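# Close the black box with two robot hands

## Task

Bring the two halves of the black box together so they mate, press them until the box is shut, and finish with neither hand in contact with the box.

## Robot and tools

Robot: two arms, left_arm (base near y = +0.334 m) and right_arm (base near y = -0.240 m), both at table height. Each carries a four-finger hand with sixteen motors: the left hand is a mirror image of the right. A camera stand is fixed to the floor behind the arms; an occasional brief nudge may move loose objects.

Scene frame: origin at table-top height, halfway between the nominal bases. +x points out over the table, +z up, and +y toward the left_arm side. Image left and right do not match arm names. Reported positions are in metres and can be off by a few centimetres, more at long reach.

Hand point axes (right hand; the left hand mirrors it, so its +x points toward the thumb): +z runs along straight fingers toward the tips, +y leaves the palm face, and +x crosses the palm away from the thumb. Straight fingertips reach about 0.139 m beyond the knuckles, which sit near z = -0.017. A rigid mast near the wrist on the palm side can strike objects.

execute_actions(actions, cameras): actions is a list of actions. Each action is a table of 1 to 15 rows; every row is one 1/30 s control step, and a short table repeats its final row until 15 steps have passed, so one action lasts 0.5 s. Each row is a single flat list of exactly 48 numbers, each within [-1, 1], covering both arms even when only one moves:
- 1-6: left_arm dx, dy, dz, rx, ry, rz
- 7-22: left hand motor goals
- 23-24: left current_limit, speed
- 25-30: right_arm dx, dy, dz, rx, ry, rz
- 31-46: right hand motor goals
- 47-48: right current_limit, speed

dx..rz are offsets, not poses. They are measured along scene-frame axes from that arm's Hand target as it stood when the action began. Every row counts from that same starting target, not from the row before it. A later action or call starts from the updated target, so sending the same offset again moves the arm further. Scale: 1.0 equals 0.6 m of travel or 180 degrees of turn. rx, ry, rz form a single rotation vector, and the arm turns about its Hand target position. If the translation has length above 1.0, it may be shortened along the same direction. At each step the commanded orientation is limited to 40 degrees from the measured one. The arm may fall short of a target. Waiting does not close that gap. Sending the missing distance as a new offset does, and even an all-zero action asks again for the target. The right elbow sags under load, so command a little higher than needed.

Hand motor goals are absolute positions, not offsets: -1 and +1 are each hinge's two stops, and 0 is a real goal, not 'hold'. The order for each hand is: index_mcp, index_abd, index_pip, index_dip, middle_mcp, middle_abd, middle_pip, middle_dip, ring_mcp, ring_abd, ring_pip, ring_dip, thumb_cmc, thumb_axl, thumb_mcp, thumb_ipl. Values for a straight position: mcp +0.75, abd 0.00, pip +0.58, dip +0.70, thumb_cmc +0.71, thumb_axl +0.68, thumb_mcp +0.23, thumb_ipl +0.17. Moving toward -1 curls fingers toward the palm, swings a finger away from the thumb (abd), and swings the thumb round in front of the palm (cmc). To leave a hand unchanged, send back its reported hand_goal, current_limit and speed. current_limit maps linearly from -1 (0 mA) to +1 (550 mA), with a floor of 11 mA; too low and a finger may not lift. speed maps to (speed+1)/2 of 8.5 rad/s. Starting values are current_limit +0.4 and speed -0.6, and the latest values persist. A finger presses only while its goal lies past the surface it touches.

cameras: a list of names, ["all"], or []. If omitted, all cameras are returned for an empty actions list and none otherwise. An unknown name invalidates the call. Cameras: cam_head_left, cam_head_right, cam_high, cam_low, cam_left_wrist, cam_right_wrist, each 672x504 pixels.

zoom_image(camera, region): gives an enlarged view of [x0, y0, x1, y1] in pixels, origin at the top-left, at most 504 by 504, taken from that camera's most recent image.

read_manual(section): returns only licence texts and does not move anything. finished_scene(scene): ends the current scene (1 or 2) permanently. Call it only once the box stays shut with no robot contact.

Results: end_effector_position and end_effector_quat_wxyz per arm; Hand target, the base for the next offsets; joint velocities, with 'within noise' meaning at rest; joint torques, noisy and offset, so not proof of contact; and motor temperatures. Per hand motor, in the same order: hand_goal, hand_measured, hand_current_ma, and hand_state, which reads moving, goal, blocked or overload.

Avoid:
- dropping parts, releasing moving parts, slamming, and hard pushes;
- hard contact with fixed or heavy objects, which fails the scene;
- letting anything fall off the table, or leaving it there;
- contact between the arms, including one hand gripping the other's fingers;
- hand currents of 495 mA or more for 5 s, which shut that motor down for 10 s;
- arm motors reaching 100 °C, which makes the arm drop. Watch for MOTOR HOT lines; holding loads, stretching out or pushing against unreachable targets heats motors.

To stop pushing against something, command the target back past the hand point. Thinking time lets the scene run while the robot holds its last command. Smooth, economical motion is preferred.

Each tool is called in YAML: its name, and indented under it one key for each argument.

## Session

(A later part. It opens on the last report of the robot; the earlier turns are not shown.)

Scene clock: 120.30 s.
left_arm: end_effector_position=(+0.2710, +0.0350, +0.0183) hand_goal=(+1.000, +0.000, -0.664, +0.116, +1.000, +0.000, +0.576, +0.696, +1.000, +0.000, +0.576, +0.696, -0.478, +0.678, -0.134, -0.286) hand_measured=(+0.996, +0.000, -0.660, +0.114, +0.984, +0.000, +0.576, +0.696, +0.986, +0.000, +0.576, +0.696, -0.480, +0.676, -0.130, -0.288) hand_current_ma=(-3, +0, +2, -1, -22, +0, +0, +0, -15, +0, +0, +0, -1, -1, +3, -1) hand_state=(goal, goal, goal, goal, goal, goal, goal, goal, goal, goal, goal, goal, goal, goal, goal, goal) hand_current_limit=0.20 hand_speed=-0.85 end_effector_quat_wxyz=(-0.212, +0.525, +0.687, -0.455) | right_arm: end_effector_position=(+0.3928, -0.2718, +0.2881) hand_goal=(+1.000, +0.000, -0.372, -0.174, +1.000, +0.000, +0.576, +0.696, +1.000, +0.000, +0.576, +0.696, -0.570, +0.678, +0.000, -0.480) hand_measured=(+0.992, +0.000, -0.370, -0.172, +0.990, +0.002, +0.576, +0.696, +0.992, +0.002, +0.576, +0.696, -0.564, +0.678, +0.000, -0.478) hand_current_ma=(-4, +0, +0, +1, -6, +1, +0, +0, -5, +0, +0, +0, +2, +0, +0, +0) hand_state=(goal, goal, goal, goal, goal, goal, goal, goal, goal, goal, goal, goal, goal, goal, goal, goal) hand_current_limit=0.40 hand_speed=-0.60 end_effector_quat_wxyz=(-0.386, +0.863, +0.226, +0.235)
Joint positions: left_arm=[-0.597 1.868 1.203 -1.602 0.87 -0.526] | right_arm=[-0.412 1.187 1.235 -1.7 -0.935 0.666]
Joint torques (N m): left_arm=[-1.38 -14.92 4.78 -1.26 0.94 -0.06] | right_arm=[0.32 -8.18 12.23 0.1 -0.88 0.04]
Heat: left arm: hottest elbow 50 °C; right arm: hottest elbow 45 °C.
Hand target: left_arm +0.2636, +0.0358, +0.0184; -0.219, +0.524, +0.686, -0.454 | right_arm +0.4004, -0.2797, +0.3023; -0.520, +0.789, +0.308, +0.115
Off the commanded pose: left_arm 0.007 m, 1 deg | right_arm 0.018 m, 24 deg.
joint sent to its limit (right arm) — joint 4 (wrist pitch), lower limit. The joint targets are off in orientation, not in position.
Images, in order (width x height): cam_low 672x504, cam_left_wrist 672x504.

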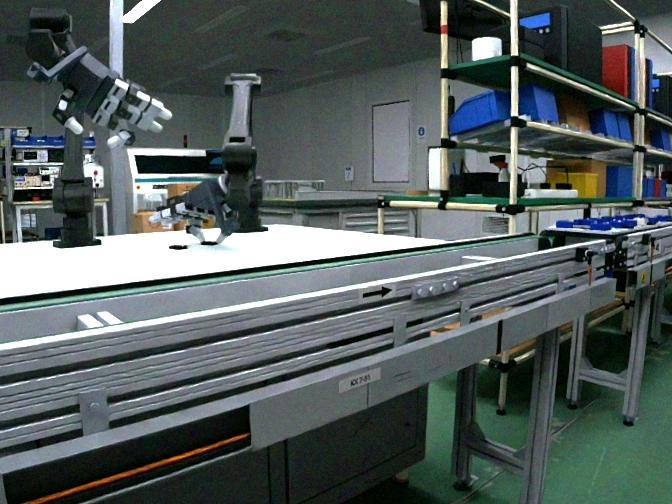

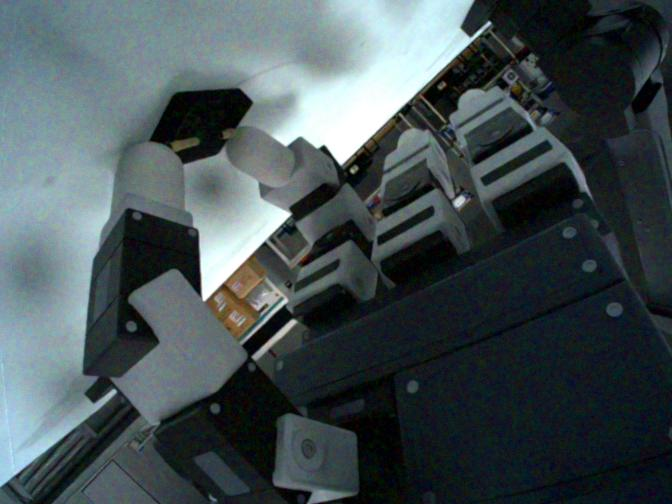

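execute_actions:
  actions:
    - [[0.006,-0.016,0.001,0,0,0,1,0,-0.664,0.116,1,0,0.576,0.696,1,0,0.576,0.696,-0.479,0.678,-0.135,-0.286,0.2,-0.85,0,0,0,0,0,0,1,0,-0.372,-0.174,1,0,0.576,0.696,1,0,0.576,0.696,-0.571,0.678,0,-0.481,0.4,-0.6]]
  cameras: ["cam_left_wrist", "cam_low"]

zoom_image:
  camera: "cam_left_wrist"
  region: [100, 60, 300, 210]

zoom_image:
  camera: "cam_low"
  region: [190, 225, 230, 255]

Scene clock: 138.10 s.
left_arm: end_effector_position=(+0.2659, +0.0303, +0.0189) hand_goal=(+1.000, +0.000, -0.664, +0.116, +1.000, +0.000, +0.576, +0.696, +1.000, +0.000, +0.576, +0.696, -0.478, +0.678, -0.134, -0.286) hand_measured=(+0.996, +0.000, -0.660, +0.114, +0.984, +0.000, +0.576, +0.696, +0.986, +0.000, +0.576, +0.696, -0.480, +0.676, -0.130, -0.288) hand_current_ma=(-3, +0, +2, -1, -22, +0, +0, +0, -15, +0, +0, +0, -1, -1, +3, -1) hand_state=(goal, goal, goal, goal, goal, goal, goal, goal, goal, goal, goal, goal, goal, goal, goal, goal) hand_current_limit=0.20 hand_speed=-0.85 end_effector_quat_wxyz=(-0.216, +0.526, +0.685, -0.456) | right_arm: end_effector_position=(+0.3928, -0.2718, +0.2881) hand_goal=(+1.000, +0.000, -0.372, -0.174, +1.000, +0.000, +0.576, +0.696, +1.000, +0.000, +0.576, +0.696, -0.570, +0.678, +0.000, -0.480) hand_measured=(+0.992, +0.000, -0.370, -0.172, +0.990, +0.002, +0.576, +0.696, +0.992, +0.002, +0.576, +0.696, -0.564, +0.678, +0.000, -0.478) hand_current_ma=(-4, +0, +0, +1, -6, +1, +0, +0, -5, +0, +0, +0, +2, +0, +0, +0) hand_state=(goal, goal, goal, goal, goal, goal, goal, goal, goal, goal, goal, goal, goal, goal, goal, goal) hand_current_limit=0.40 hand_speed=-0.60 end_effector_quat_wxyz=(-0.386, +0.863, +0.226, +0.235)
Joint positions: left_arm=[-0.612 1.868 1.203 -1.602 0.877 -0.533] | right_arm=[-0.412 1.187 1.235 -1.7 -0.935 0.666]
Joint torques (N m): left_arm=[-1.03 -13.22 6.49 -1.32 1 -0.17] | right_arm=[0.03 -8.29 12.19 0.08 -0.91 0.03]
Motor temperatures (°C): left_arm=[29 36 47 28 31 30] | right_arm=[31 34 47 31 34 28]
Heat: left arm: hottest elbow 47 °C; right arm: hottest elbow 47 °C.
Hand target: left_arm +0.2672, +0.0262, +0.0190; -0.219, +0.524, +0.686, -0.454 | right_arm +0.4004, -0.2797, +0.3023; -0.520, +0.789, +0.308, +0.115
Off the commanded pose: left_arm 0.004 m, 0 deg | right_arm 0.018 m, 24 deg.
joint sent to its limit (right arm) — joint 4 (wrist pitch), lower limit. The joint targets are off in orientation, not in position.
Images, in order (width x height): cam_low 672x504, cam_left_wrist 672x504.

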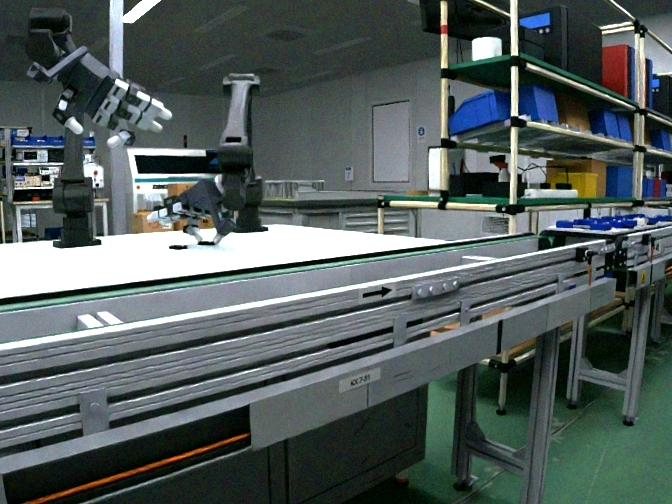

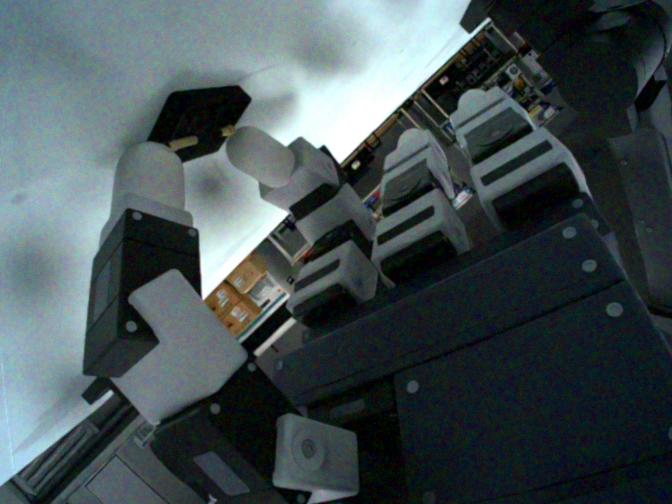

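Scaled by 2.520 from the camera's 672x504 image, which has a finer 960x720 frame.

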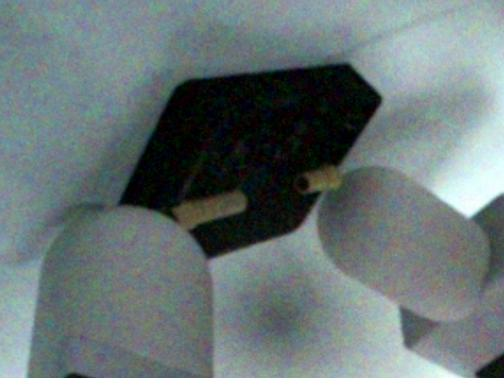

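Scaled by 12.600 from the camera's 672x504 image, which has a finer 960x720 frame.

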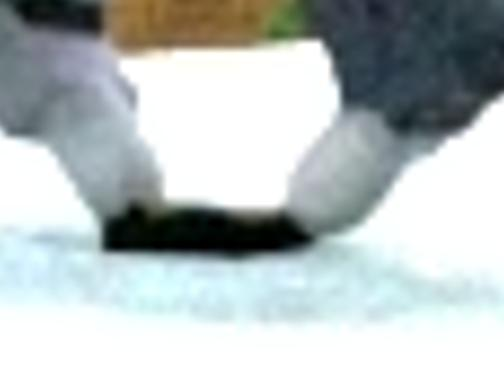

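execute_actions:
  actions:
    - [[0,0,0.002,0,0,0,1,0,-0.445,-0.101,1,0,0.576,0.696,1,0,0.576,0.696,-0.479,0.678,-0.022,-0.373,0.2,-0.8,0,0,0,0,0,0,1,0,-0.372,-0.174,1,0,0.576,0.696,1,0,0.576,0.696,-0.571,0.678,0,-0.481,0.4,-0.6]]
    - [[0.008,-0.0107,0,0,0,0,1,0,-0.445,-0.101,1,0,0.576,0.696,1,0,0.576,0.696,-0.479,0.678,-0.022,-0.373,0.2,-0.8,0,0,0,0,0,0,1,0,-0.372,-0.174,1,0,0.576,0.696,1,0,0.576,0.696,-0.571,0.678,0,-0.481,0.4,-0.6]]
  cameras: ["cam_left_wrist", "cam_low"]

zoom_image:
  camera: "cam_left_wrist"
  region: [100, 60, 300, 210]

zoom_image:
  camera: "cam_low"
  region: [190, 225, 230, 255]

Scene clock: 141.33 s.
left_arm: end_effector_position=(+0.2639, +0.0289, +0.0192) hand_goal=(+1.000, +0.000, -0.444, -0.100, +1.000, +0.000, +0.576, +0.696, +1.000, +0.000, +0.576, +0.696, -0.478, +0.678, -0.022, -0.372) hand_measured=(+0.996, +0.000, -0.448, -0.098, +0.984, +0.000, +0.576, +0.696, +0.986, +0.000, +0.576, +0.696, -0.480, +0.676, -0.024, -0.368) hand_current_ma=(-3, +0, -2, +2, -22, +0, +0, +0, -15, +0, +0, +0, -1, -1, -1, +3) hand_state=(goal, goal, goal, goal, goal, goal, goal, goal, goal, goal, goal, goal, goal, goal, goal, goal) hand_current_limit=0.20 hand_speed=-0.80 end_effector_quat_wxyz=(-0.218, +0.524, +0.685, -0.456) | right_arm: end_effector_position=(+0.3928, -0.2718, +0.2881) hand_goal=(+1.000, +0.000, -0.372, -0.174, +1.000, +0.000, +0.576, +0.696, +1.000, +0.000, +0.576, +0.696, -0.570, +0.678, +0.000, -0.480) hand_measured=(+0.992, +0.000, -0.370, -0.172, +0.990, +0.002, +0.576, +0.696, +0.992, +0.002, +0.576, +0.696, -0.564, +0.678, +0.000, -0.478) hand_current_ma=(-4, +0, +0, +1, -6, +1, +0, +0, -5, +0, +0, +0, +2, +0, +0, +0) hand_state=(goal, goal, goal, goal, goal, goal, goal, goal, goal, goal, goal, goal, goal, goal, goal, goal) hand_current_limit=0.40 hand_speed=-0.60 end_effector_quat_wxyz=(-0.386, +0.863, +0.226, +0.235)
Joint positions: left_arm=[-0.617 1.868 1.203 -1.602 0.88 -0.54] | right_arm=[-0.412 1.187 1.235 -1.7 -0.935 0.666]
Joint torques (N m): left_arm=[-1.38 -11.87 8.49 -1.36 1.04 -0.16] | right_arm=[0.44 -8.06 12.12 0.08 -0.9 0.03]
Heat: left arm: hottest elbow 47 °C; right arm: hottest elbow 47 °C.
Hand target: left_arm +0.2719, +0.0197, +0.0202; -0.219, +0.524, +0.686, -0.454 | right_arm +0.4004, -0.2797, +0.3023; -0.520, +0.789, +0.308, +0.115
Off the commanded pose: left_arm 0.012 m, 0 deg | right_arm 0.018 m, 24 deg.
joint sent to its limit (right arm) — joint 4 (wrist pitch), lower limit. The joint targets are off in orientation, not in position.
Images, in order (width x height): cam_low 672x504, cam_left_wrist 672x504.

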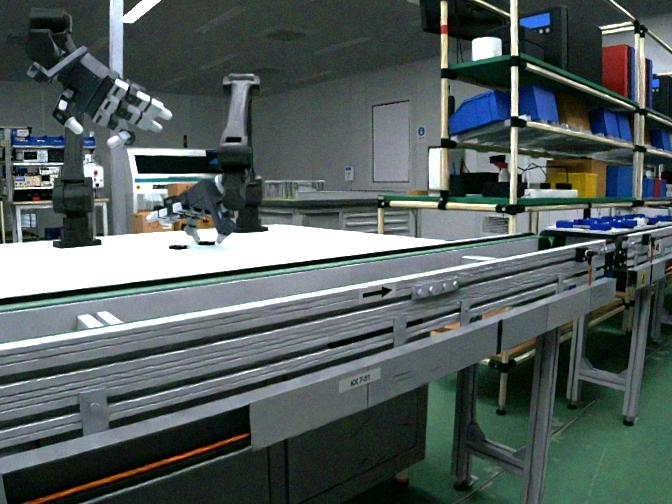

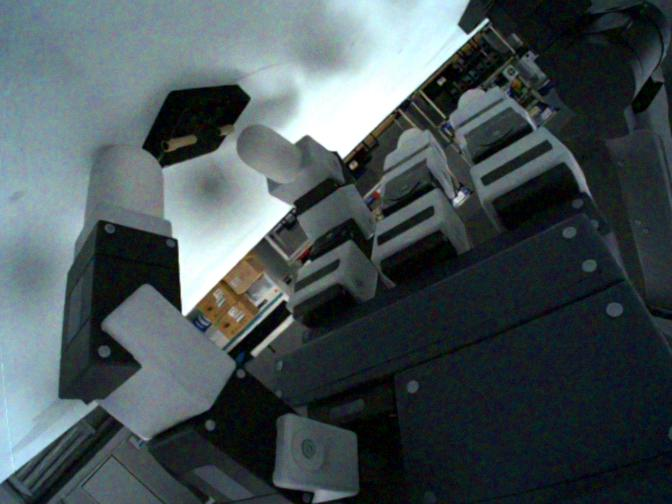

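Scaled by 2.520 from the camera's 672x504 image, which has a finer 960x720 frame.

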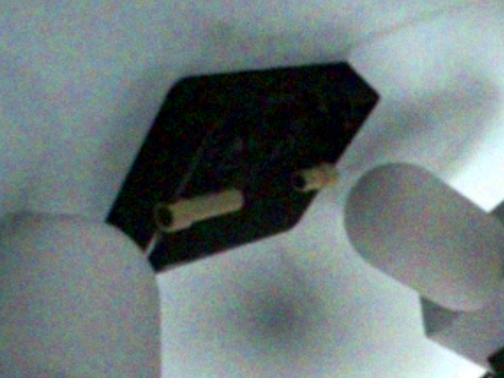

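Scaled by 12.600 from the camera's 672x504 image, which has a finer 960x720 frame.

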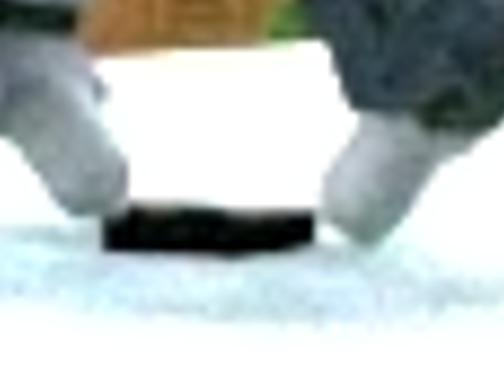

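execute_actions:
  actions:
    - [[0.007,-0.007,0,0,0,0,1,0,-0.445,-0.101,1,0,0.576,0.696,1,0,0.576,0.696,-0.479,0.678,-0.022,-0.373,0.2,-0.8,0,0,0,0,0,0,1,0,-0.372,-0.174,1,0,0.576,0.696,1,0,0.576,0.696,-0.571,0.678,0,-0.481,0.4,-0.6]]

Scene clock: 143.00 s.
left_arm: end_effector_position=(+0.2688, +0.0249, +0.0206) hand_goal=(+1.000, +0.000, -0.444, -0.100, +1.000, +0.000, +0.576, +0.696, +1.000, +0.000, +0.576, +0.696, -0.478, +0.678, -0.022, -0.372) hand_measured=(+0.996, +0.000, -0.448, -0.098, +0.984, +0.000, +0.576, +0.696, +0.986, +0.000, +0.576, +0.696, -0.480, +0.676, -0.024, -0.368) hand_current_ma=(-3, +0, -2, +2, -22, +0, +0, +0, -15, +0, +0, +0, -1, -1, -1, +3) hand_state=(goal, goal, goal, goal, goal, goal, goal, goal, goal, goal, goal, goal, goal, goal, goal, goal) hand_current_limit=0.20 hand_speed=-0.80 end_effector_quat_wxyz=(-0.214, +0.525, +0.686, -0.456) | right_arm: end_effector_position=(+0.3928, -0.2718, +0.2881) hand_goal=(+1.000, +0.000, -0.372, -0.174, +1.000, +0.000, +0.576, +0.696, +1.000, +0.000, +0.576, +0.696, -0.570, +0.678, +0.000, -0.480) hand_measured=(+0.992, +0.000, -0.370, -0.172, +0.990, +0.002, +0.576, +0.696, +0.992, +0.002, +0.576, +0.696, -0.564, +0.678, +0.000, -0.478) hand_current_ma=(-4, +0, +0, +1, -6, +1, +0, +0, -5, +0, +0, +0, +2, +0, +0, +0) hand_state=(goal, goal, goal, goal, goal, goal, goal, goal, goal, goal, goal, goal, goal, goal, goal, goal) hand_current_limit=0.40 hand_speed=-0.60 end_effector_quat_wxyz=(-0.386, +0.863, +0.226, +0.235)
Joint positions: left_arm=[-0.618 1.873 1.219 -1.602 0.882 -0.543] | right_arm=[-0.412 1.187 1.235 -1.7 -0.935 0.666]
Joint torques (N m): left_arm=[-1.61 -11.16 8.61 -1.88 1.02 -0.14] | right_arm=[0.26 -8.06 12.25 0.08 -0.9 0.03]
Heat: left arm: hottest elbow 48 °C; right arm: hottest elbow 47 °C.
Hand target: left_arm +0.2761, +0.0155, +0.0203; -0.219, +0.524, +0.686, -0.454 | right_arm +0.4004, -0.2797, +0.3023; -0.520, +0.789, +0.308, +0.115
Off the commanded pose: left_arm 0.012 m, 1 deg | right_arm 0.018 m, 24 deg.
joint sent to its limit (right arm) — joint 4 (wrist pitch), lower limit. The joint targets are off in orientation, not in position.

execute_actions:
  actions:
    - [[0,0,-0.012,0,0,0,1,0,-0.445,-0.101,1,0,0.576,0.696,1,0,0.576,0.696,-0.479,0.678,-0.022,-0.373,0.2,-0.8,0,0,0,0,0,0,1,0,-0.372,-0.174,1,0,0.576,0.696,1,0,0.576,0.696,-0.571,0.678,0,-0.481,0.4,-0.6]]
  cameras: ["cam_left_wrist", "cam_low"]

zoom_image:
  camera: "cam_left_wrist"
  region: [100, 60, 300, 210]

zoom_image:
  camera: "cam_low"
  region: [190, 225, 230, 255]

Scene clock: 144.53 s.
left_arm: end_effector_position=(+0.2682, +0.0254, +0.0168) hand_goal=(+1.000, +0.000, -0.444, -0.100, +1.000, +0.000, +0.576, +0.696, +1.000, +0.000, +0.576, +0.696, -0.478, +0.678, -0.022, -0.372) hand_measured=(+0.996, +0.000, -0.448, -0.098, +0.984, +0.000, +0.576, +0.696, +0.986, +0.000, +0.576, +0.696, -0.480, +0.676, -0.022, -0.372) hand_current_ma=(-4, +0, -2, +2, -22, +0, +0, +0, -15, +0, +0, +0, -1, -1, +0, +0) hand_state=(goal, goal, goal, goal, goal, goal, goal, goal, goal, goal, goal, goal, goal, goal, goal, goal) hand_current_limit=0.20 hand_speed=-0.80 end_effector_quat_wxyz=(-0.219, +0.523, +0.686, -0.456) | right_arm: end_effector_position=(+0.3928, -0.2718, +0.2881) hand_goal=(+1.000, +0.000, -0.372, -0.174, +1.000, +0.000, +0.576, +0.696, +1.000, +0.000, +0.576, +0.696, -0.570, +0.678, +0.000, -0.480) hand_measured=(+0.992, +0.000, -0.370, -0.172, +0.990, +0.002, +0.576, +0.696, +0.992, +0.002, +0.576, +0.696, -0.564, +0.678, +0.000, -0.478) hand_current_ma=(-4, +0, +0, +1, -6, +1, +0, +0, -5, +0, +0, +0, +2, +0, +0, +0) hand_state=(goal, goal, goal, goal, goal, goal, goal, goal, goal, goal, goal, goal, goal, goal, goal, goal) hand_current_limit=0.40 hand_speed=-0.60 end_effector_quat_wxyz=(-0.386, +0.863, +0.226, +0.235)
Joint positions: left_arm=[-0.618 1.883 1.22 -1.602 0.882 -0.544] | right_arm=[-0.412 1.187 1.235 -1.7 -0.935 0.666]
Joint torques (N m): left_arm=[-1.08 -11.63 8.08 -1.11 0.97 -0.15] | right_arm=[0.44 -8.12 12.16 0.05 -0.9 0.04]
Heat: left arm: hottest elbow 47 °C; right arm: hottest elbow 47 °C.
Hand target: left_arm +0.2761, +0.0155, +0.0130; -0.219, +0.524, +0.686, -0.454 | right_arm +0.4004, -0.2797, +0.3023; -0.520, +0.789, +0.308, +0.115
Off the commanded pose: left_arm 0.013 m, 0 deg | right_arm 0.018 m, 24 deg.
joint sent to its limit (right arm) — joint 4 (wrist pitch), lower limit. The joint targets are off in orientation, not in position.
Images, in order (width x height): cam_low 672x504, cam_left_wrist 672x504.

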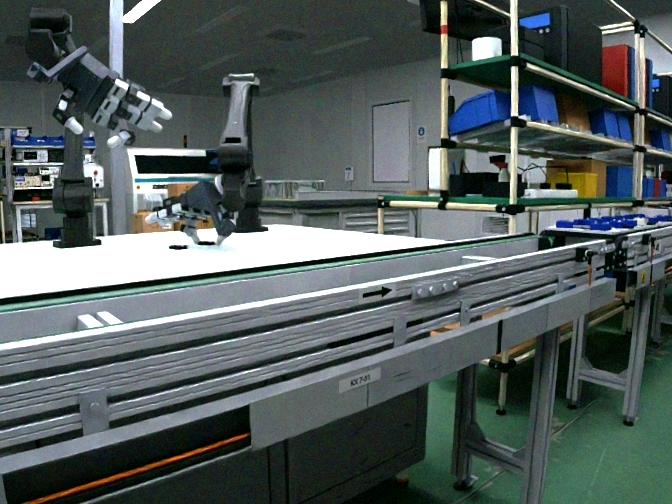

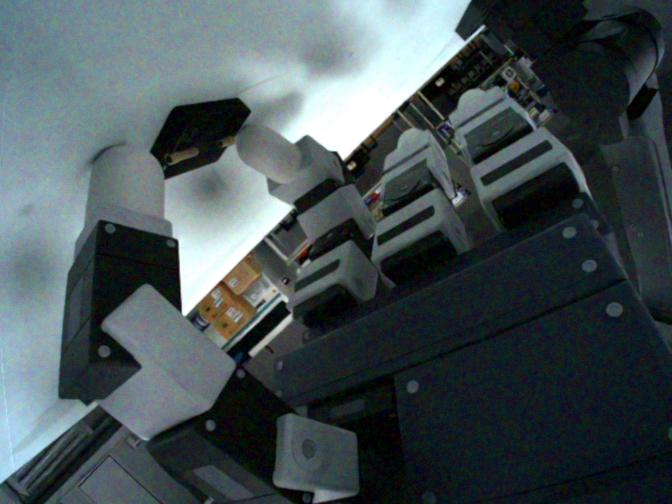

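Scaled by 2.520 from the camera's 672x504 image, which has a finer 960x720 frame.

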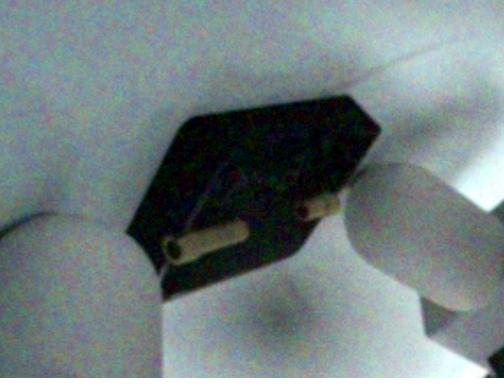

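Scaled by 12.600 from the camera's 672x504 image, which has a finer 960x720 frame.

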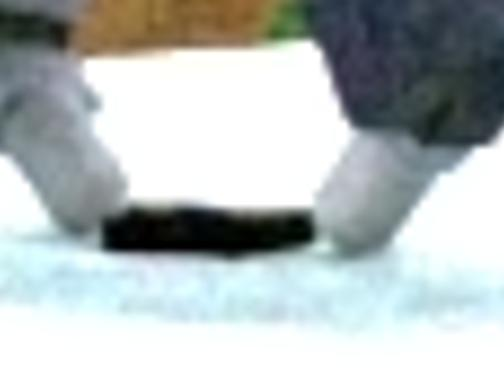

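execute_actions:
  actions:
    - [[0.005,-0.0115,0,0,0,0,1,0,-0.445,-0.101,1,0,0.576,0.696,1,0,0.576,0.696,-0.479,0.678,-0.022,-0.373,0.2,-0.8,0,0,0,0,0,0,1,0,-0.372,-0.174,1,0,0.576,0.696,1,0,0.576,0.696,-0.571,0.678,0,-0.481,0.4,-0.6]]
  cameras: ["cam_left_wrist", "cam_low"]

zoom_image:
  camera: "cam_left_wrist"
  region: [100, 60, 300, 210]

zoom_image:
  camera: "cam_low"
  region: [190, 225, 230, 255]

Scene clock: 155.23 s.
left_arm: end_effector_position=(+0.2698, +0.0222, +0.0167) hand_goal=(+1.000, +0.000, -0.444, -0.100, +1.000, +0.000, +0.576, +0.696, +1.000, +0.000, +0.576, +0.696, -0.478, +0.678, -0.022, -0.372) hand_measured=(+0.996, +0.000, -0.448, -0.098, +0.984, +0.000, +0.576, +0.696, +0.986, +0.000, +0.576, +0.696, -0.466, +0.686, -0.022, -0.374) hand_current_ma=(-4, +0, -2, +2, -22, +0, +0, +0, -15, +0, +0, +0, +12, +7, +0, -1) hand_state=(goal, goal, goal, goal, goal, goal, goal, goal, goal, goal, goal, goal, goal, goal, goal, goal) hand_current_limit=0.20 hand_speed=-0.80 end_effector_quat_wxyz=(-0.222, +0.518, +0.690, -0.454) | right_arm: end_effector_position=(+0.3928, -0.2718, +0.2881) hand_goal=(+1.000, +0.000, -0.372, -0.174, +1.000, +0.000, +0.576, +0.696, +1.000, +0.000, +0.576, +0.696, -0.570, +0.678, +0.000, -0.480) hand_measured=(+0.992, +0.000, -0.370, -0.172, +0.990, +0.002, +0.576, +0.696, +0.992, +0.002, +0.576, +0.696, -0.564, +0.678, +0.000, -0.478) hand_current_ma=(-4, +0, +0, +1, -6, +1, +0, +0, -5, +0, +0, +0, +2, +0, +0, +0) hand_state=(goal, goal, goal, goal, goal, goal, goal, goal, goal, goal, goal, goal, goal, goal, goal, goal) hand_current_limit=0.40 hand_speed=-0.60 end_effector_quat_wxyz=(-0.386, +0.863, +0.226, +0.235)
Joint positions: left_arm=[-0.623 1.891 1.233 -1.602 0.885 -0.564] | right_arm=[-0.412 1.187 1.235 -1.7 -0.935 0.666]
Joint torques (N m): left_arm=[-2.26 -11.16 8.61 -1.05 1.1 -0.04] | right_arm=[0.38 -8.23 12.21 0.02 -0.9 0.04]
Heat: left arm: hottest elbow 48 °C; right arm: hottest elbow 48 °C.
Hand target: left_arm +0.2791, +0.0086, +0.0130; -0.219, +0.524, +0.686, -0.454 | right_arm +0.4004, -0.2797, +0.3023; -0.520, +0.789, +0.308, +0.115
Off the commanded pose: left_arm 0.017 m, 1 deg | right_arm 0.018 m, 24 deg.
joint sent to its limit (right arm) — joint 4 (wrist pitch), lower limit. The joint targets are off in orientation, not in position.
Images, in order (width x height): cam_low 672x504, cam_left_wrist 672x504.

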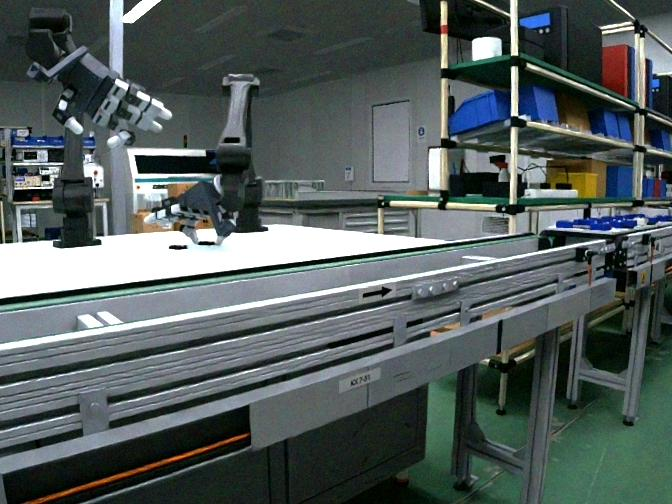

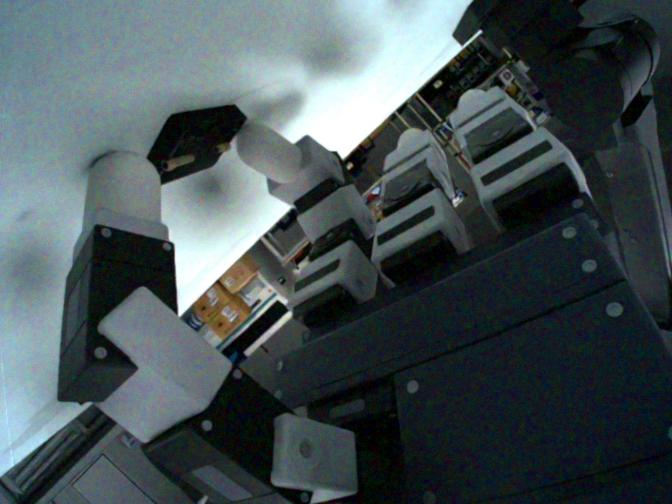

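Scaled by 2.520 from the camera's 672x504 image, which has a finer 960x720 frame.

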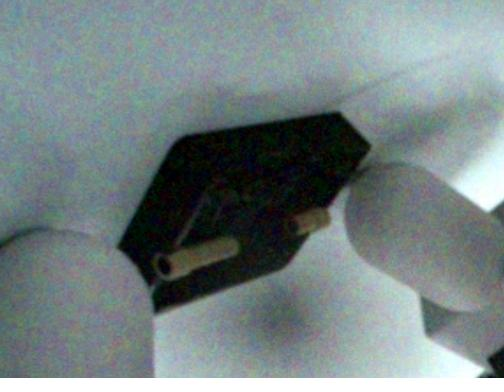

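Scaled by 12.600 from the camera's 672x504 image, which has a finer 960x720 frame.

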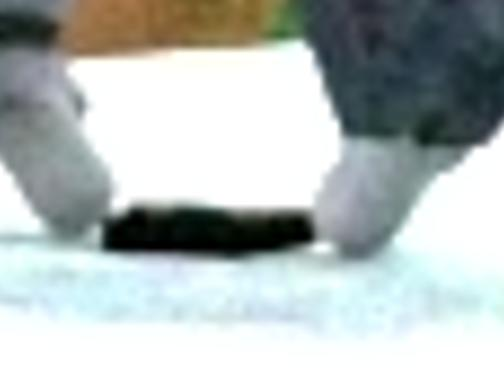

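execute_actions:
  actions:
    - [[0.003,-0.006,0.005,0,0,0,1,0,-0.445,-0.101,1,0,0.576,0.696,1,0,0.576,0.696,-0.479,0.678,-0.022,-0.373,0.2,-0.8,0,0,0,0,0,0,1,0,-0.372,-0.174,1,0,0.576,0.696,1,0,0.576,0.696,-0.571,0.678,0,-0.481,0.4,-0.6]]
  cameras: ["cam_left_wrist", "cam_low"]

zoom_image:
  camera: "cam_left_wrist"
  region: [100, 60, 300, 210]

Scene clock: 157.60 s.
left_arm: end_effector_position=(+0.2716, +0.0158, +0.0175) hand_goal=(+1.000, +0.000, -0.444, -0.100, +1.000, +0.000, +0.576, +0.696, +1.000, +0.000, +0.576, +0.696, -0.478, +0.678, -0.022, -0.372) hand_measured=(+0.996, +0.000, -0.448, -0.098, +0.984, +0.000, +0.576, +0.696, +0.986, +0.000, +0.576, +0.696, -0.476, +0.680, -0.022, -0.374) hand_current_ma=(-4, +0, -2, +2, -22, +0, +0, +0, -15, +0, +0, +0, +1, +2, +0, -1) hand_state=(goal, goal, goal, goal, goal, goal, goal, goal, goal, goal, goal, goal, goal, goal, goal, goal) hand_current_limit=0.20 hand_speed=-0.80 end_effector_quat_wxyz=(-0.220, +0.522, +0.687, -0.455) | right_arm: end_effector_position=(+0.3928, -0.2718, +0.2881) hand_goal=(+1.000, +0.000, -0.372, -0.174, +1.000, +0.000, +0.576, +0.696, +1.000, +0.000, +0.576, +0.696, -0.570, +0.678, +0.000, -0.480) hand_measured=(+0.992, +0.000, -0.370, -0.172, +0.990, +0.002, +0.576, +0.696, +0.992, +0.002, +0.576, +0.696, -0.564, +0.678, +0.000, -0.478) hand_current_ma=(-4, +0, +0, +1, -6, +1, +0, +0, -5, +0, +0, +0, +2, +0, +0, +0) hand_state=(goal, goal, goal, goal, goal, goal, goal, goal, goal, goal, goal, goal, goal, goal, goal, goal) hand_current_limit=0.40 hand_speed=-0.60 end_effector_quat_wxyz=(-0.386, +0.863, +0.226, +0.235)
Joint positions: left_arm=[-0.631 1.897 1.248 -1.602 0.89 -0.565] | right_arm=[-0.412 1.187 1.235 -1.7 -0.935 0.666]
Joint torques (N m): left_arm=[-0.85 -11.58 8.79 -1.42 1 -0.06] | right_arm=[0.44 -8.29 12.18 0.1 -0.89 0.02]
Heat: left arm: hottest elbow 48 °C; right arm: hottest elbow 48 °C.
Hand target: left_arm +0.2809, +0.0050, +0.0160; -0.219, +0.524, +0.686, -0.454 | right_arm +0.4004, -0.2797, +0.3023; -0.520, +0.789, +0.308, +0.115
Off the commanded pose: left_arm 0.014 m, 0 deg | right_arm 0.018 m, 24 deg.
joint sent to its limit (right arm) — joint 4 (wrist pitch), lower limit. The joint targets are off in orientation, not in position.
Images, in order (width x height): cam_low 672x504, cam_left_wrist 672x504.

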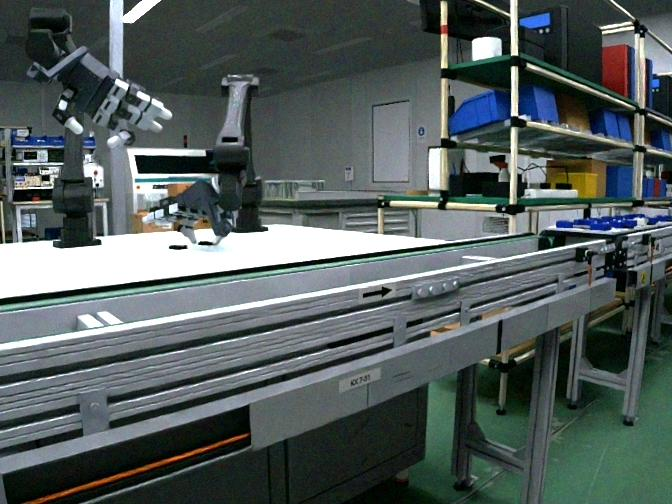

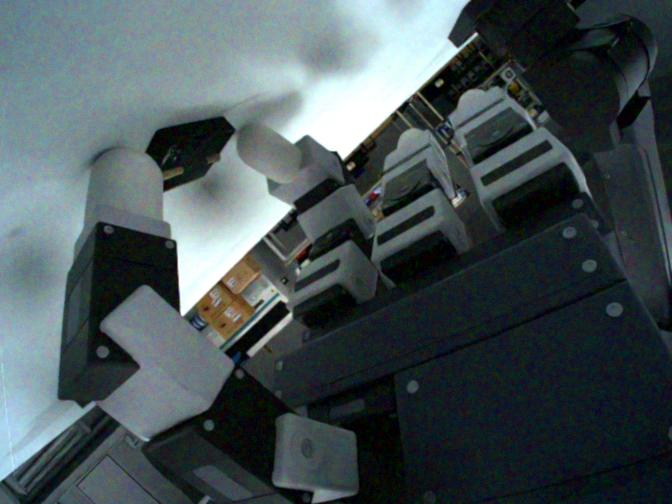

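Scaled by 2.520 from the camera's 672x504 image, which has a finer 960x720 frame.

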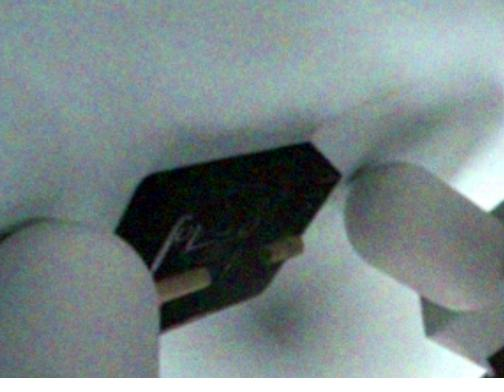

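execute_actions:
  actions:
    - [[0,0,0,0,0,0,1,0,-0.708,0.145,1,0,0.576,0.696,1,0,0.576,0.696,-0.479,0.678,-0.169,-0.265,0,-0.85,0,0,0,0,0,0,1,0,-0.372,-0.174,1,0,0.576,0.696,1,0,0.576,0.696,-0.571,0.678,0,-0.481,0.4,-0.6]]
  cameras: ["cam_left_wrist", "cam_low"]

zoom_image:
  camera: "cam_left_wrist"
  region: [100, 60, 300, 210]

zoom_image:
  camera: "cam_low"
  region: [190, 225, 230, 255]

Scene clock: 159.33 s.
left_arm: end_effector_position=(+0.2735, +0.0145, +0.0182) hand_goal=(+1.000, +0.000, -0.708, +0.146, +1.000, +0.000, +0.576, +0.696, +1.000, +0.000, +0.576, +0.696, -0.478, +0.678, -0.168, -0.264) hand_measured=(+0.996, +0.000, -0.704, +0.144, +0.984, +0.000, +0.576, +0.696, +0.986, +0.000, +0.576, +0.696, -0.476, +0.680, -0.164, -0.266) hand_current_ma=(-4, +0, +2, -1, -22, +0, +0, +0, -15, +0, +0, +0, +2, +2, +3, -1) hand_state=(goal, goal, goal, goal, goal, goal, goal, goal, goal, goal, goal, goal, goal, goal, goal, goal) hand_current_limit=0.00 hand_speed=-0.85 end_effector_quat_wxyz=(-0.218, +0.522, +0.688, -0.455) | right_arm: end_effector_position=(+0.3928, -0.2718, +0.2881) hand_goal=(+1.000, +0.000, -0.372, -0.174, +1.000, +0.000, +0.576, +0.696, +1.000, +0.000, +0.576, +0.696, -0.570, +0.678, +0.000, -0.480) hand_measured=(+0.992, +0.000, -0.370, -0.172, +0.990, +0.002, +0.576, +0.696, +0.992, +0.002, +0.576, +0.696, -0.564, +0.678, +0.000, -0.478) hand_current_ma=(-4, +0, +0, +1, -6, +1, +0, +0, -5, +0, +0, +0, +2, +0, +0, +0) hand_state=(goal, goal, goal, goal, goal, goal, goal, goal, goal, goal, goal, goal, goal, goal, goal, goal) hand_current_limit=0.40 hand_speed=-0.60 end_effector_quat_wxyz=(-0.386, +0.863, +0.226, +0.235)
Joint positions: left_arm=[-0.631 1.898 1.253 -1.602 0.89 -0.567] | right_arm=[-0.412 1.187 1.235 -1.7 -0.935 0.666]
Joint torques (N m): left_arm=[-0.62 -12.16 8.34 -1.29 0.98 -0.02] | right_arm=[0.32 -8.29 12.22 0.08 -0.9 0.03]
Heat: left arm: hottest elbow 48 °C; right arm: hottest elbow 48 °C.
Hand target: left_arm +0.2809, +0.0050, +0.0160; -0.219, +0.524, +0.686, -0.454 | right_arm +0.4004, -0.2797, +0.3023; -0.520, +0.789, +0.308, +0.115
Off the commanded pose: left_arm 0.012 m, 0 deg | right_arm 0.018 m, 24 deg.
joint sent to its limit (right arm) — joint 4 (wrist pitch), lower limit. The joint targets are off in orientation, not in position.
Images, in order (width x height): cam_low 672x504, cam_left_wrist 672x504.

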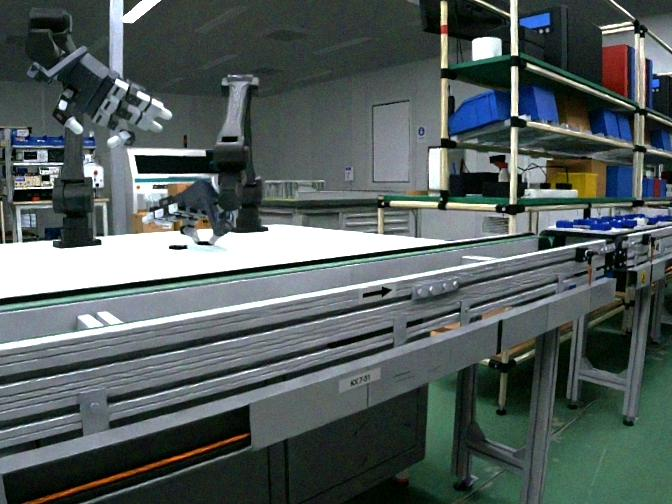

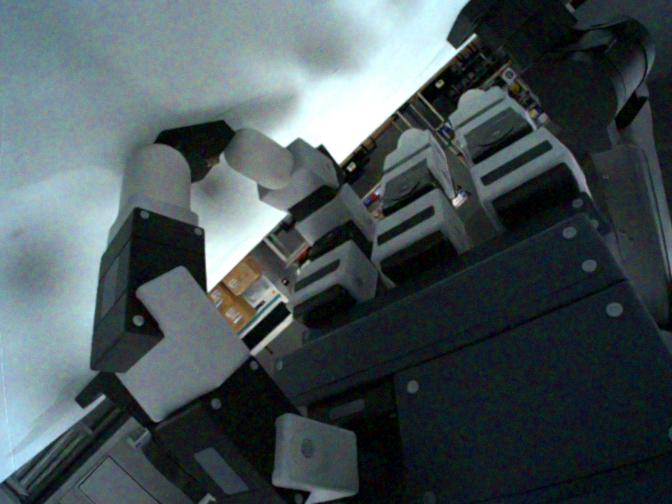

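Scaled by 2.520 from the camera's 672x504 image, which has a finer 960x720 frame.

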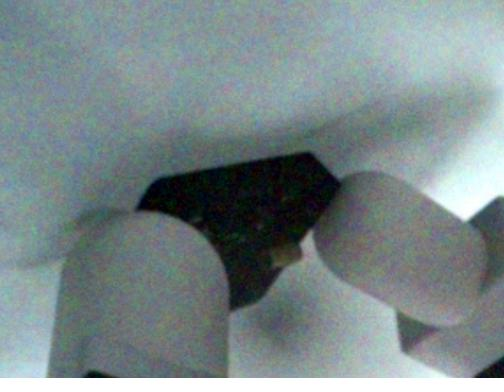

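Scaled by 12.600 from the camera's 672x504 image, which has a finer 960x720 frame.

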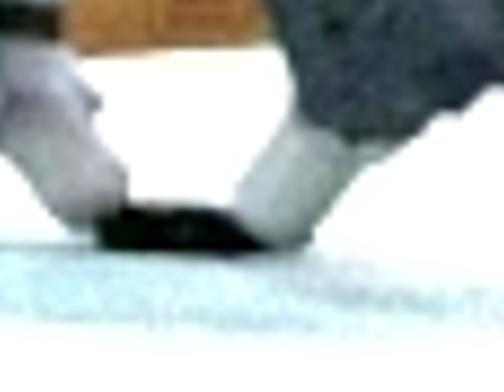

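execute_actions:
  actions:
    - [[0,0,0,0,0,0,0.93,0,-0.76,0.18,1,0,0.576,0.696,1,0,0.576,0.696,-0.465,0.678,-0.22,-0.265,0,-0.9,0,0,0,0,0,0,1,0,-0.372,-0.174,1,0,0.576,0.696,1,0,0.576,0.696,-0.571,0.678,0,-0.481,0.4,-0.6]]
  cameras: ["cam_left_wrist", "cam_low"]

zoom_image:
  camera: "cam_left_wrist"
  region: [100, 60, 300, 210]

zoom_image:
  camera: "cam_low"
  region: [190, 225, 230, 255]

Scene clock: 164.03 s.
left_arm: end_effector_position=(+0.2734, +0.0142, +0.0183) hand_goal=(+0.930, +0.000, -0.760, +0.180, +1.000, +0.000, +0.576, +0.696, +1.000, +0.000, +0.576, +0.696, -0.464, +0.678, -0.220, -0.264) hand_measured=(+0.978, +0.000, -0.726, +0.182, +0.984, +0.000, +0.576, +0.696, +0.986, +0.000, +0.576, +0.696, -0.468, +0.680, -0.174, -0.256) hand_current_ma=(+104, +0, +55, +1, -22, +0, +0, +0, -15, +0, +0, +0, -2, +1, +129, +9) hand_state=(blocked, goal, blocked, goal, goal, goal, goal, goal, goal, goal, goal, goal, goal, goal, blocked, goal) hand_current_limit=0.00 hand_speed=-0.90 end_effector_quat_wxyz=(-0.218, +0.522, +0.688, -0.456) | right_arm: end_effector_position=(+0.3928, -0.2718, +0.2881) hand_goal=(+1.000, +0.000, -0.372, -0.174, +1.000, +0.000, +0.576, +0.696, +1.000, +0.000, +0.576, +0.696, -0.570, +0.678, +0.000, -0.480) hand_measured=(+0.992, +0.000, -0.370, -0.172, +0.990, +0.002, +0.576, +0.696, +0.992, +0.002, +0.576, +0.696, -0.564, +0.678, +0.000, -0.478) hand_current_ma=(-4, +0, +0, +1, -6, +1, +0, +0, -5, +0, +0, +0, +2, +0, +0, +0) hand_state=(goal, goal, goal, goal, goal, goal, goal, goal, goal, goal, goal, goal, goal, goal, goal, goal) hand_current_limit=0.40 hand_speed=-0.60 end_effector_quat_wxyz=(-0.386, +0.863, +0.226, +0.235)
Joint positions: left_arm=[-0.631 1.898 1.253 -1.602 0.892 -0.567] | right_arm=[-0.412 1.187 1.235 -1.7 -0.935 0.666]
Joint torques (N m): left_arm=[-0.67 -12.1 8.44 -1.44 0.95 -0.08] | right_arm=[0.32 -8.29 12.26 0.05 -0.89 0.03]
Heat: left arm: hottest elbow 48 °C; right arm: hottest elbow 48 °C.
Hand target: left_arm +0.2809, +0.0050, +0.0160; -0.219, +0.524, +0.686, -0.454 | right_arm +0.4004, -0.2797, +0.3023; -0.520, +0.789, +0.308, +0.115
Off the commanded pose: left_arm 0.012 m, 0 deg | right_arm 0.018 m, 24 deg.
joint sent to its limit (right arm) — joint 4 (wrist pitch), lower limit. The joint targets are off in orientation, not in position.
Images, in order (width x height): cam_low 672x504, cam_left_wrist 672x504.

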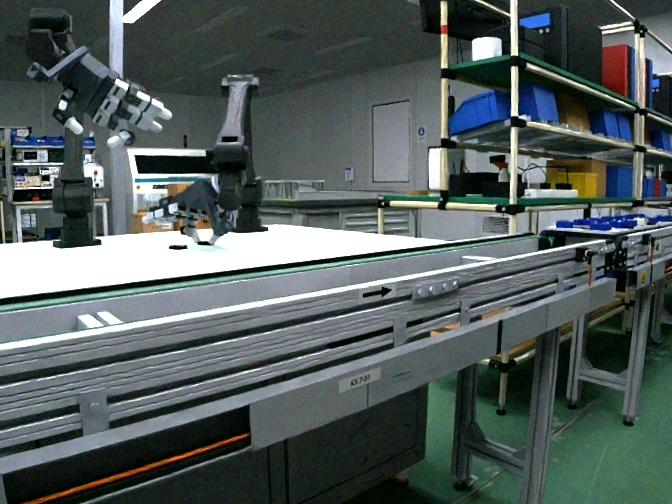

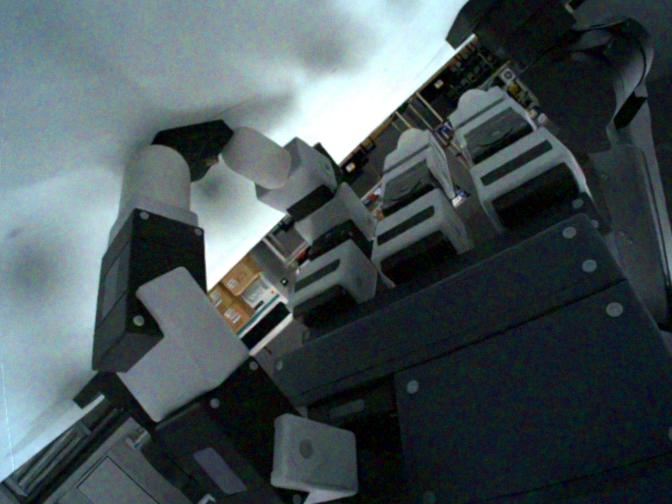

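Scaled by 2.520 from the camera's 672x504 image, which has a finer 960x720 frame.

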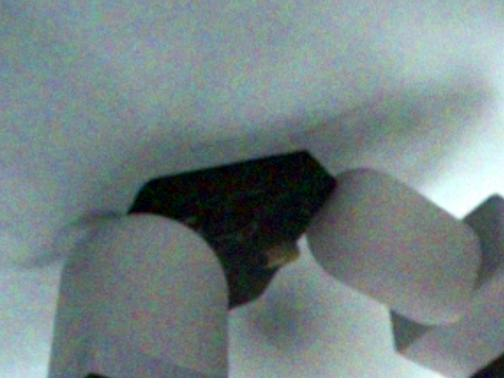

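Scaled by 12.600 from the camera's 672x504 image, which has a finer 960x720 frame.

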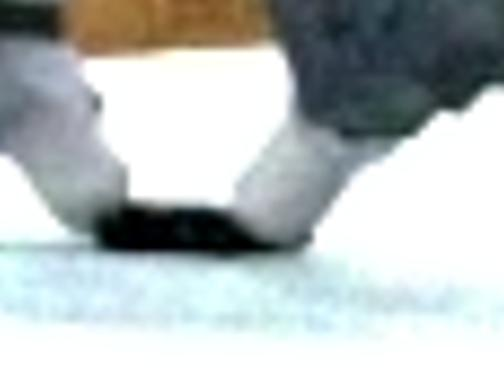

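execute_actions:
  actions:
    - [[0,0,0.03,0,0,0,0.93,0,-0.76,0.18,1,0,0.576,0.696,1,0,0.576,0.696,-0.465,0.678,-0.22,-0.265,0,-0.9,0,0,0,0,0,0,1,0,-0.372,-0.174,1,0,0.576,0.696,1,0,0.576,0.696,-0.571,0.678,0,-0.481,0.4,-0.6]]
    - [[0,0,0.03,0,0,0,0.93,0,-0.76,0.18,1,0,0.576,0.696,1,0,0.576,0.696,-0.465,0.678,-0.22,-0.265,0,-0.9,0,0,0,0,0,0,1,0,-0.372,-0.174,1,0,0.576,0.696,1,0,0.576,0.696,-0.571,0.678,0,-0.481,0.4,-0.6]]
  cameras: ["cam_left_wrist", "cam_low"]

zoom_image:
  camera: "cam_left_wrist"
  region: [100, 60, 300, 210]

zoom_image:
  camera: "cam_low"
  region: [180, 210, 240, 255]

Scene clock: 166.57 s.
left_arm: end_effector_position=(+0.2710, +0.0160, +0.0385) hand_goal=(+0.930, +0.000, -0.760, +0.180, +1.000, +0.000, +0.576, +0.696, +1.000, +0.000, +0.576, +0.696, -0.464, +0.678, -0.220, -0.264) hand_measured=(+0.926, +0.000, -0.756, +0.184, +0.984, +0.000, +0.576, +0.696, +0.986, +0.000, +0.576, +0.696, -0.466, +0.678, -0.216, -0.260) hand_current_ma=(-3, +0, +3, +2, -22, +0, +0, +0, -15, +0, +0, +0, -1, +0, +4, +3) hand_state=(goal, goal, goal, goal, goal, goal, goal, goal, goal, goal, goal, goal, goal, goal, goal, goal) hand_current_limit=0.00 hand_speed=-0.90 end_effector_quat_wxyz=(-0.230, +0.514, +0.689, -0.456) | right_arm: end_effector_position=(+0.3928, -0.2718, +0.2881) hand_goal=(+1.000, +0.000, -0.372, -0.174, +1.000, +0.000, +0.576, +0.696, +1.000, +0.000, +0.576, +0.696, -0.570, +0.678, +0.000, -0.480) hand_measured=(+0.992, +0.000, -0.370, -0.172, +0.990, +0.002, +0.576, +0.696, +0.992, +0.002, +0.576, +0.696, -0.564, +0.678, +0.000, -0.478) hand_current_ma=(-4, +0, +0, +1, -6, +1, +0, +0, -5, +0, +0, +0, +2, +0, +0, +0) hand_state=(goal, goal, goal, goal, goal, goal, goal, goal, goal, goal, goal, goal, goal, goal, goal, goal) hand_current_limit=0.40 hand_speed=-0.60 end_effector_quat_wxyz=(-0.386, +0.863, +0.226, +0.235)
Joint positions: left_arm=[-0.631 1.879 1.278 -1.675 0.892 -0.567] | right_arm=[-0.412 1.187 1.235 -1.7 -0.935 0.666]
Joint torques (N m): left_arm=[-1.38 -14.27 8.55 -1.95 0.95 -0.03] | right_arm=[0.26 -8.12 12.25 0.09 -0.89 0.02]
Heat: left arm: hottest elbow 48 °C; right arm: hottest elbow 48 °C.
Hand target: left_arm +0.2809, +0.0051, +0.0520; -0.219, +0.524, +0.686, -0.454 | right_arm +0.4004, -0.2797, +0.3023; -0.520, +0.789, +0.308, +0.115
Off the commanded pose: left_arm 0.020 m, 2 deg | right_arm 0.018 m, 24 deg.
joint sent to its limit (right arm) — joint 4 (wrist pitch), lower limit. The joint targets are off in orientation, not in position.
Images, in order (width x height): cam_low 672x504, cam_left_wrist 672x504.

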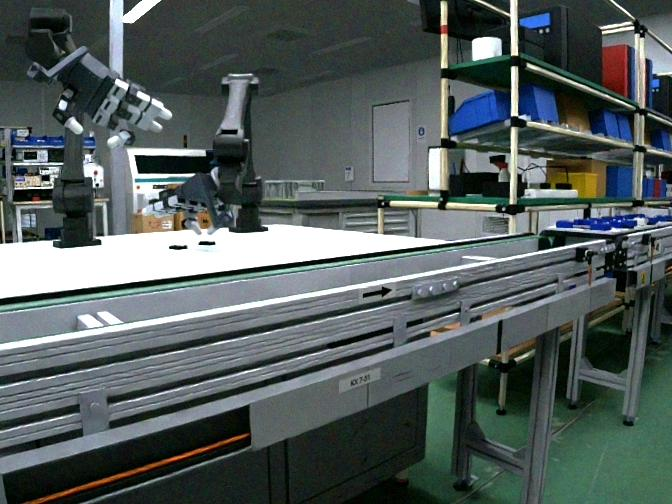

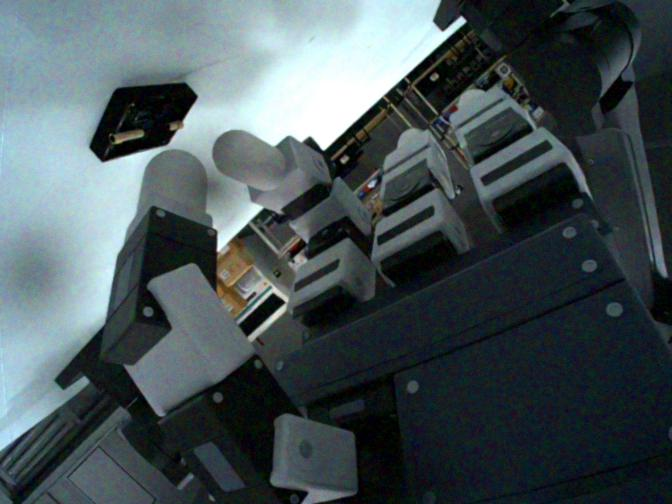

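Scaled by 2.520 from the camera's 672x504 image, which has a finer 960x720 frame.

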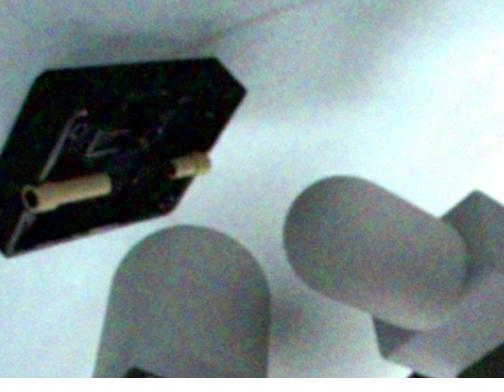

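Scaled by 8.400 from the camera's 672x504 image, which has a finer 960x720 frame.

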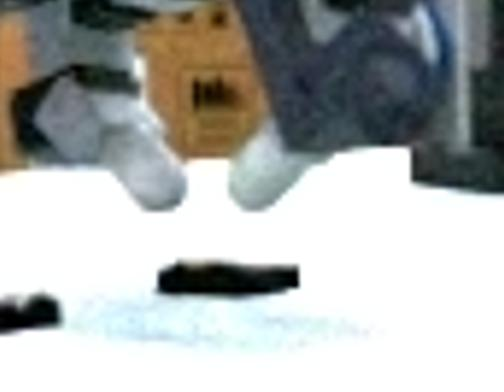

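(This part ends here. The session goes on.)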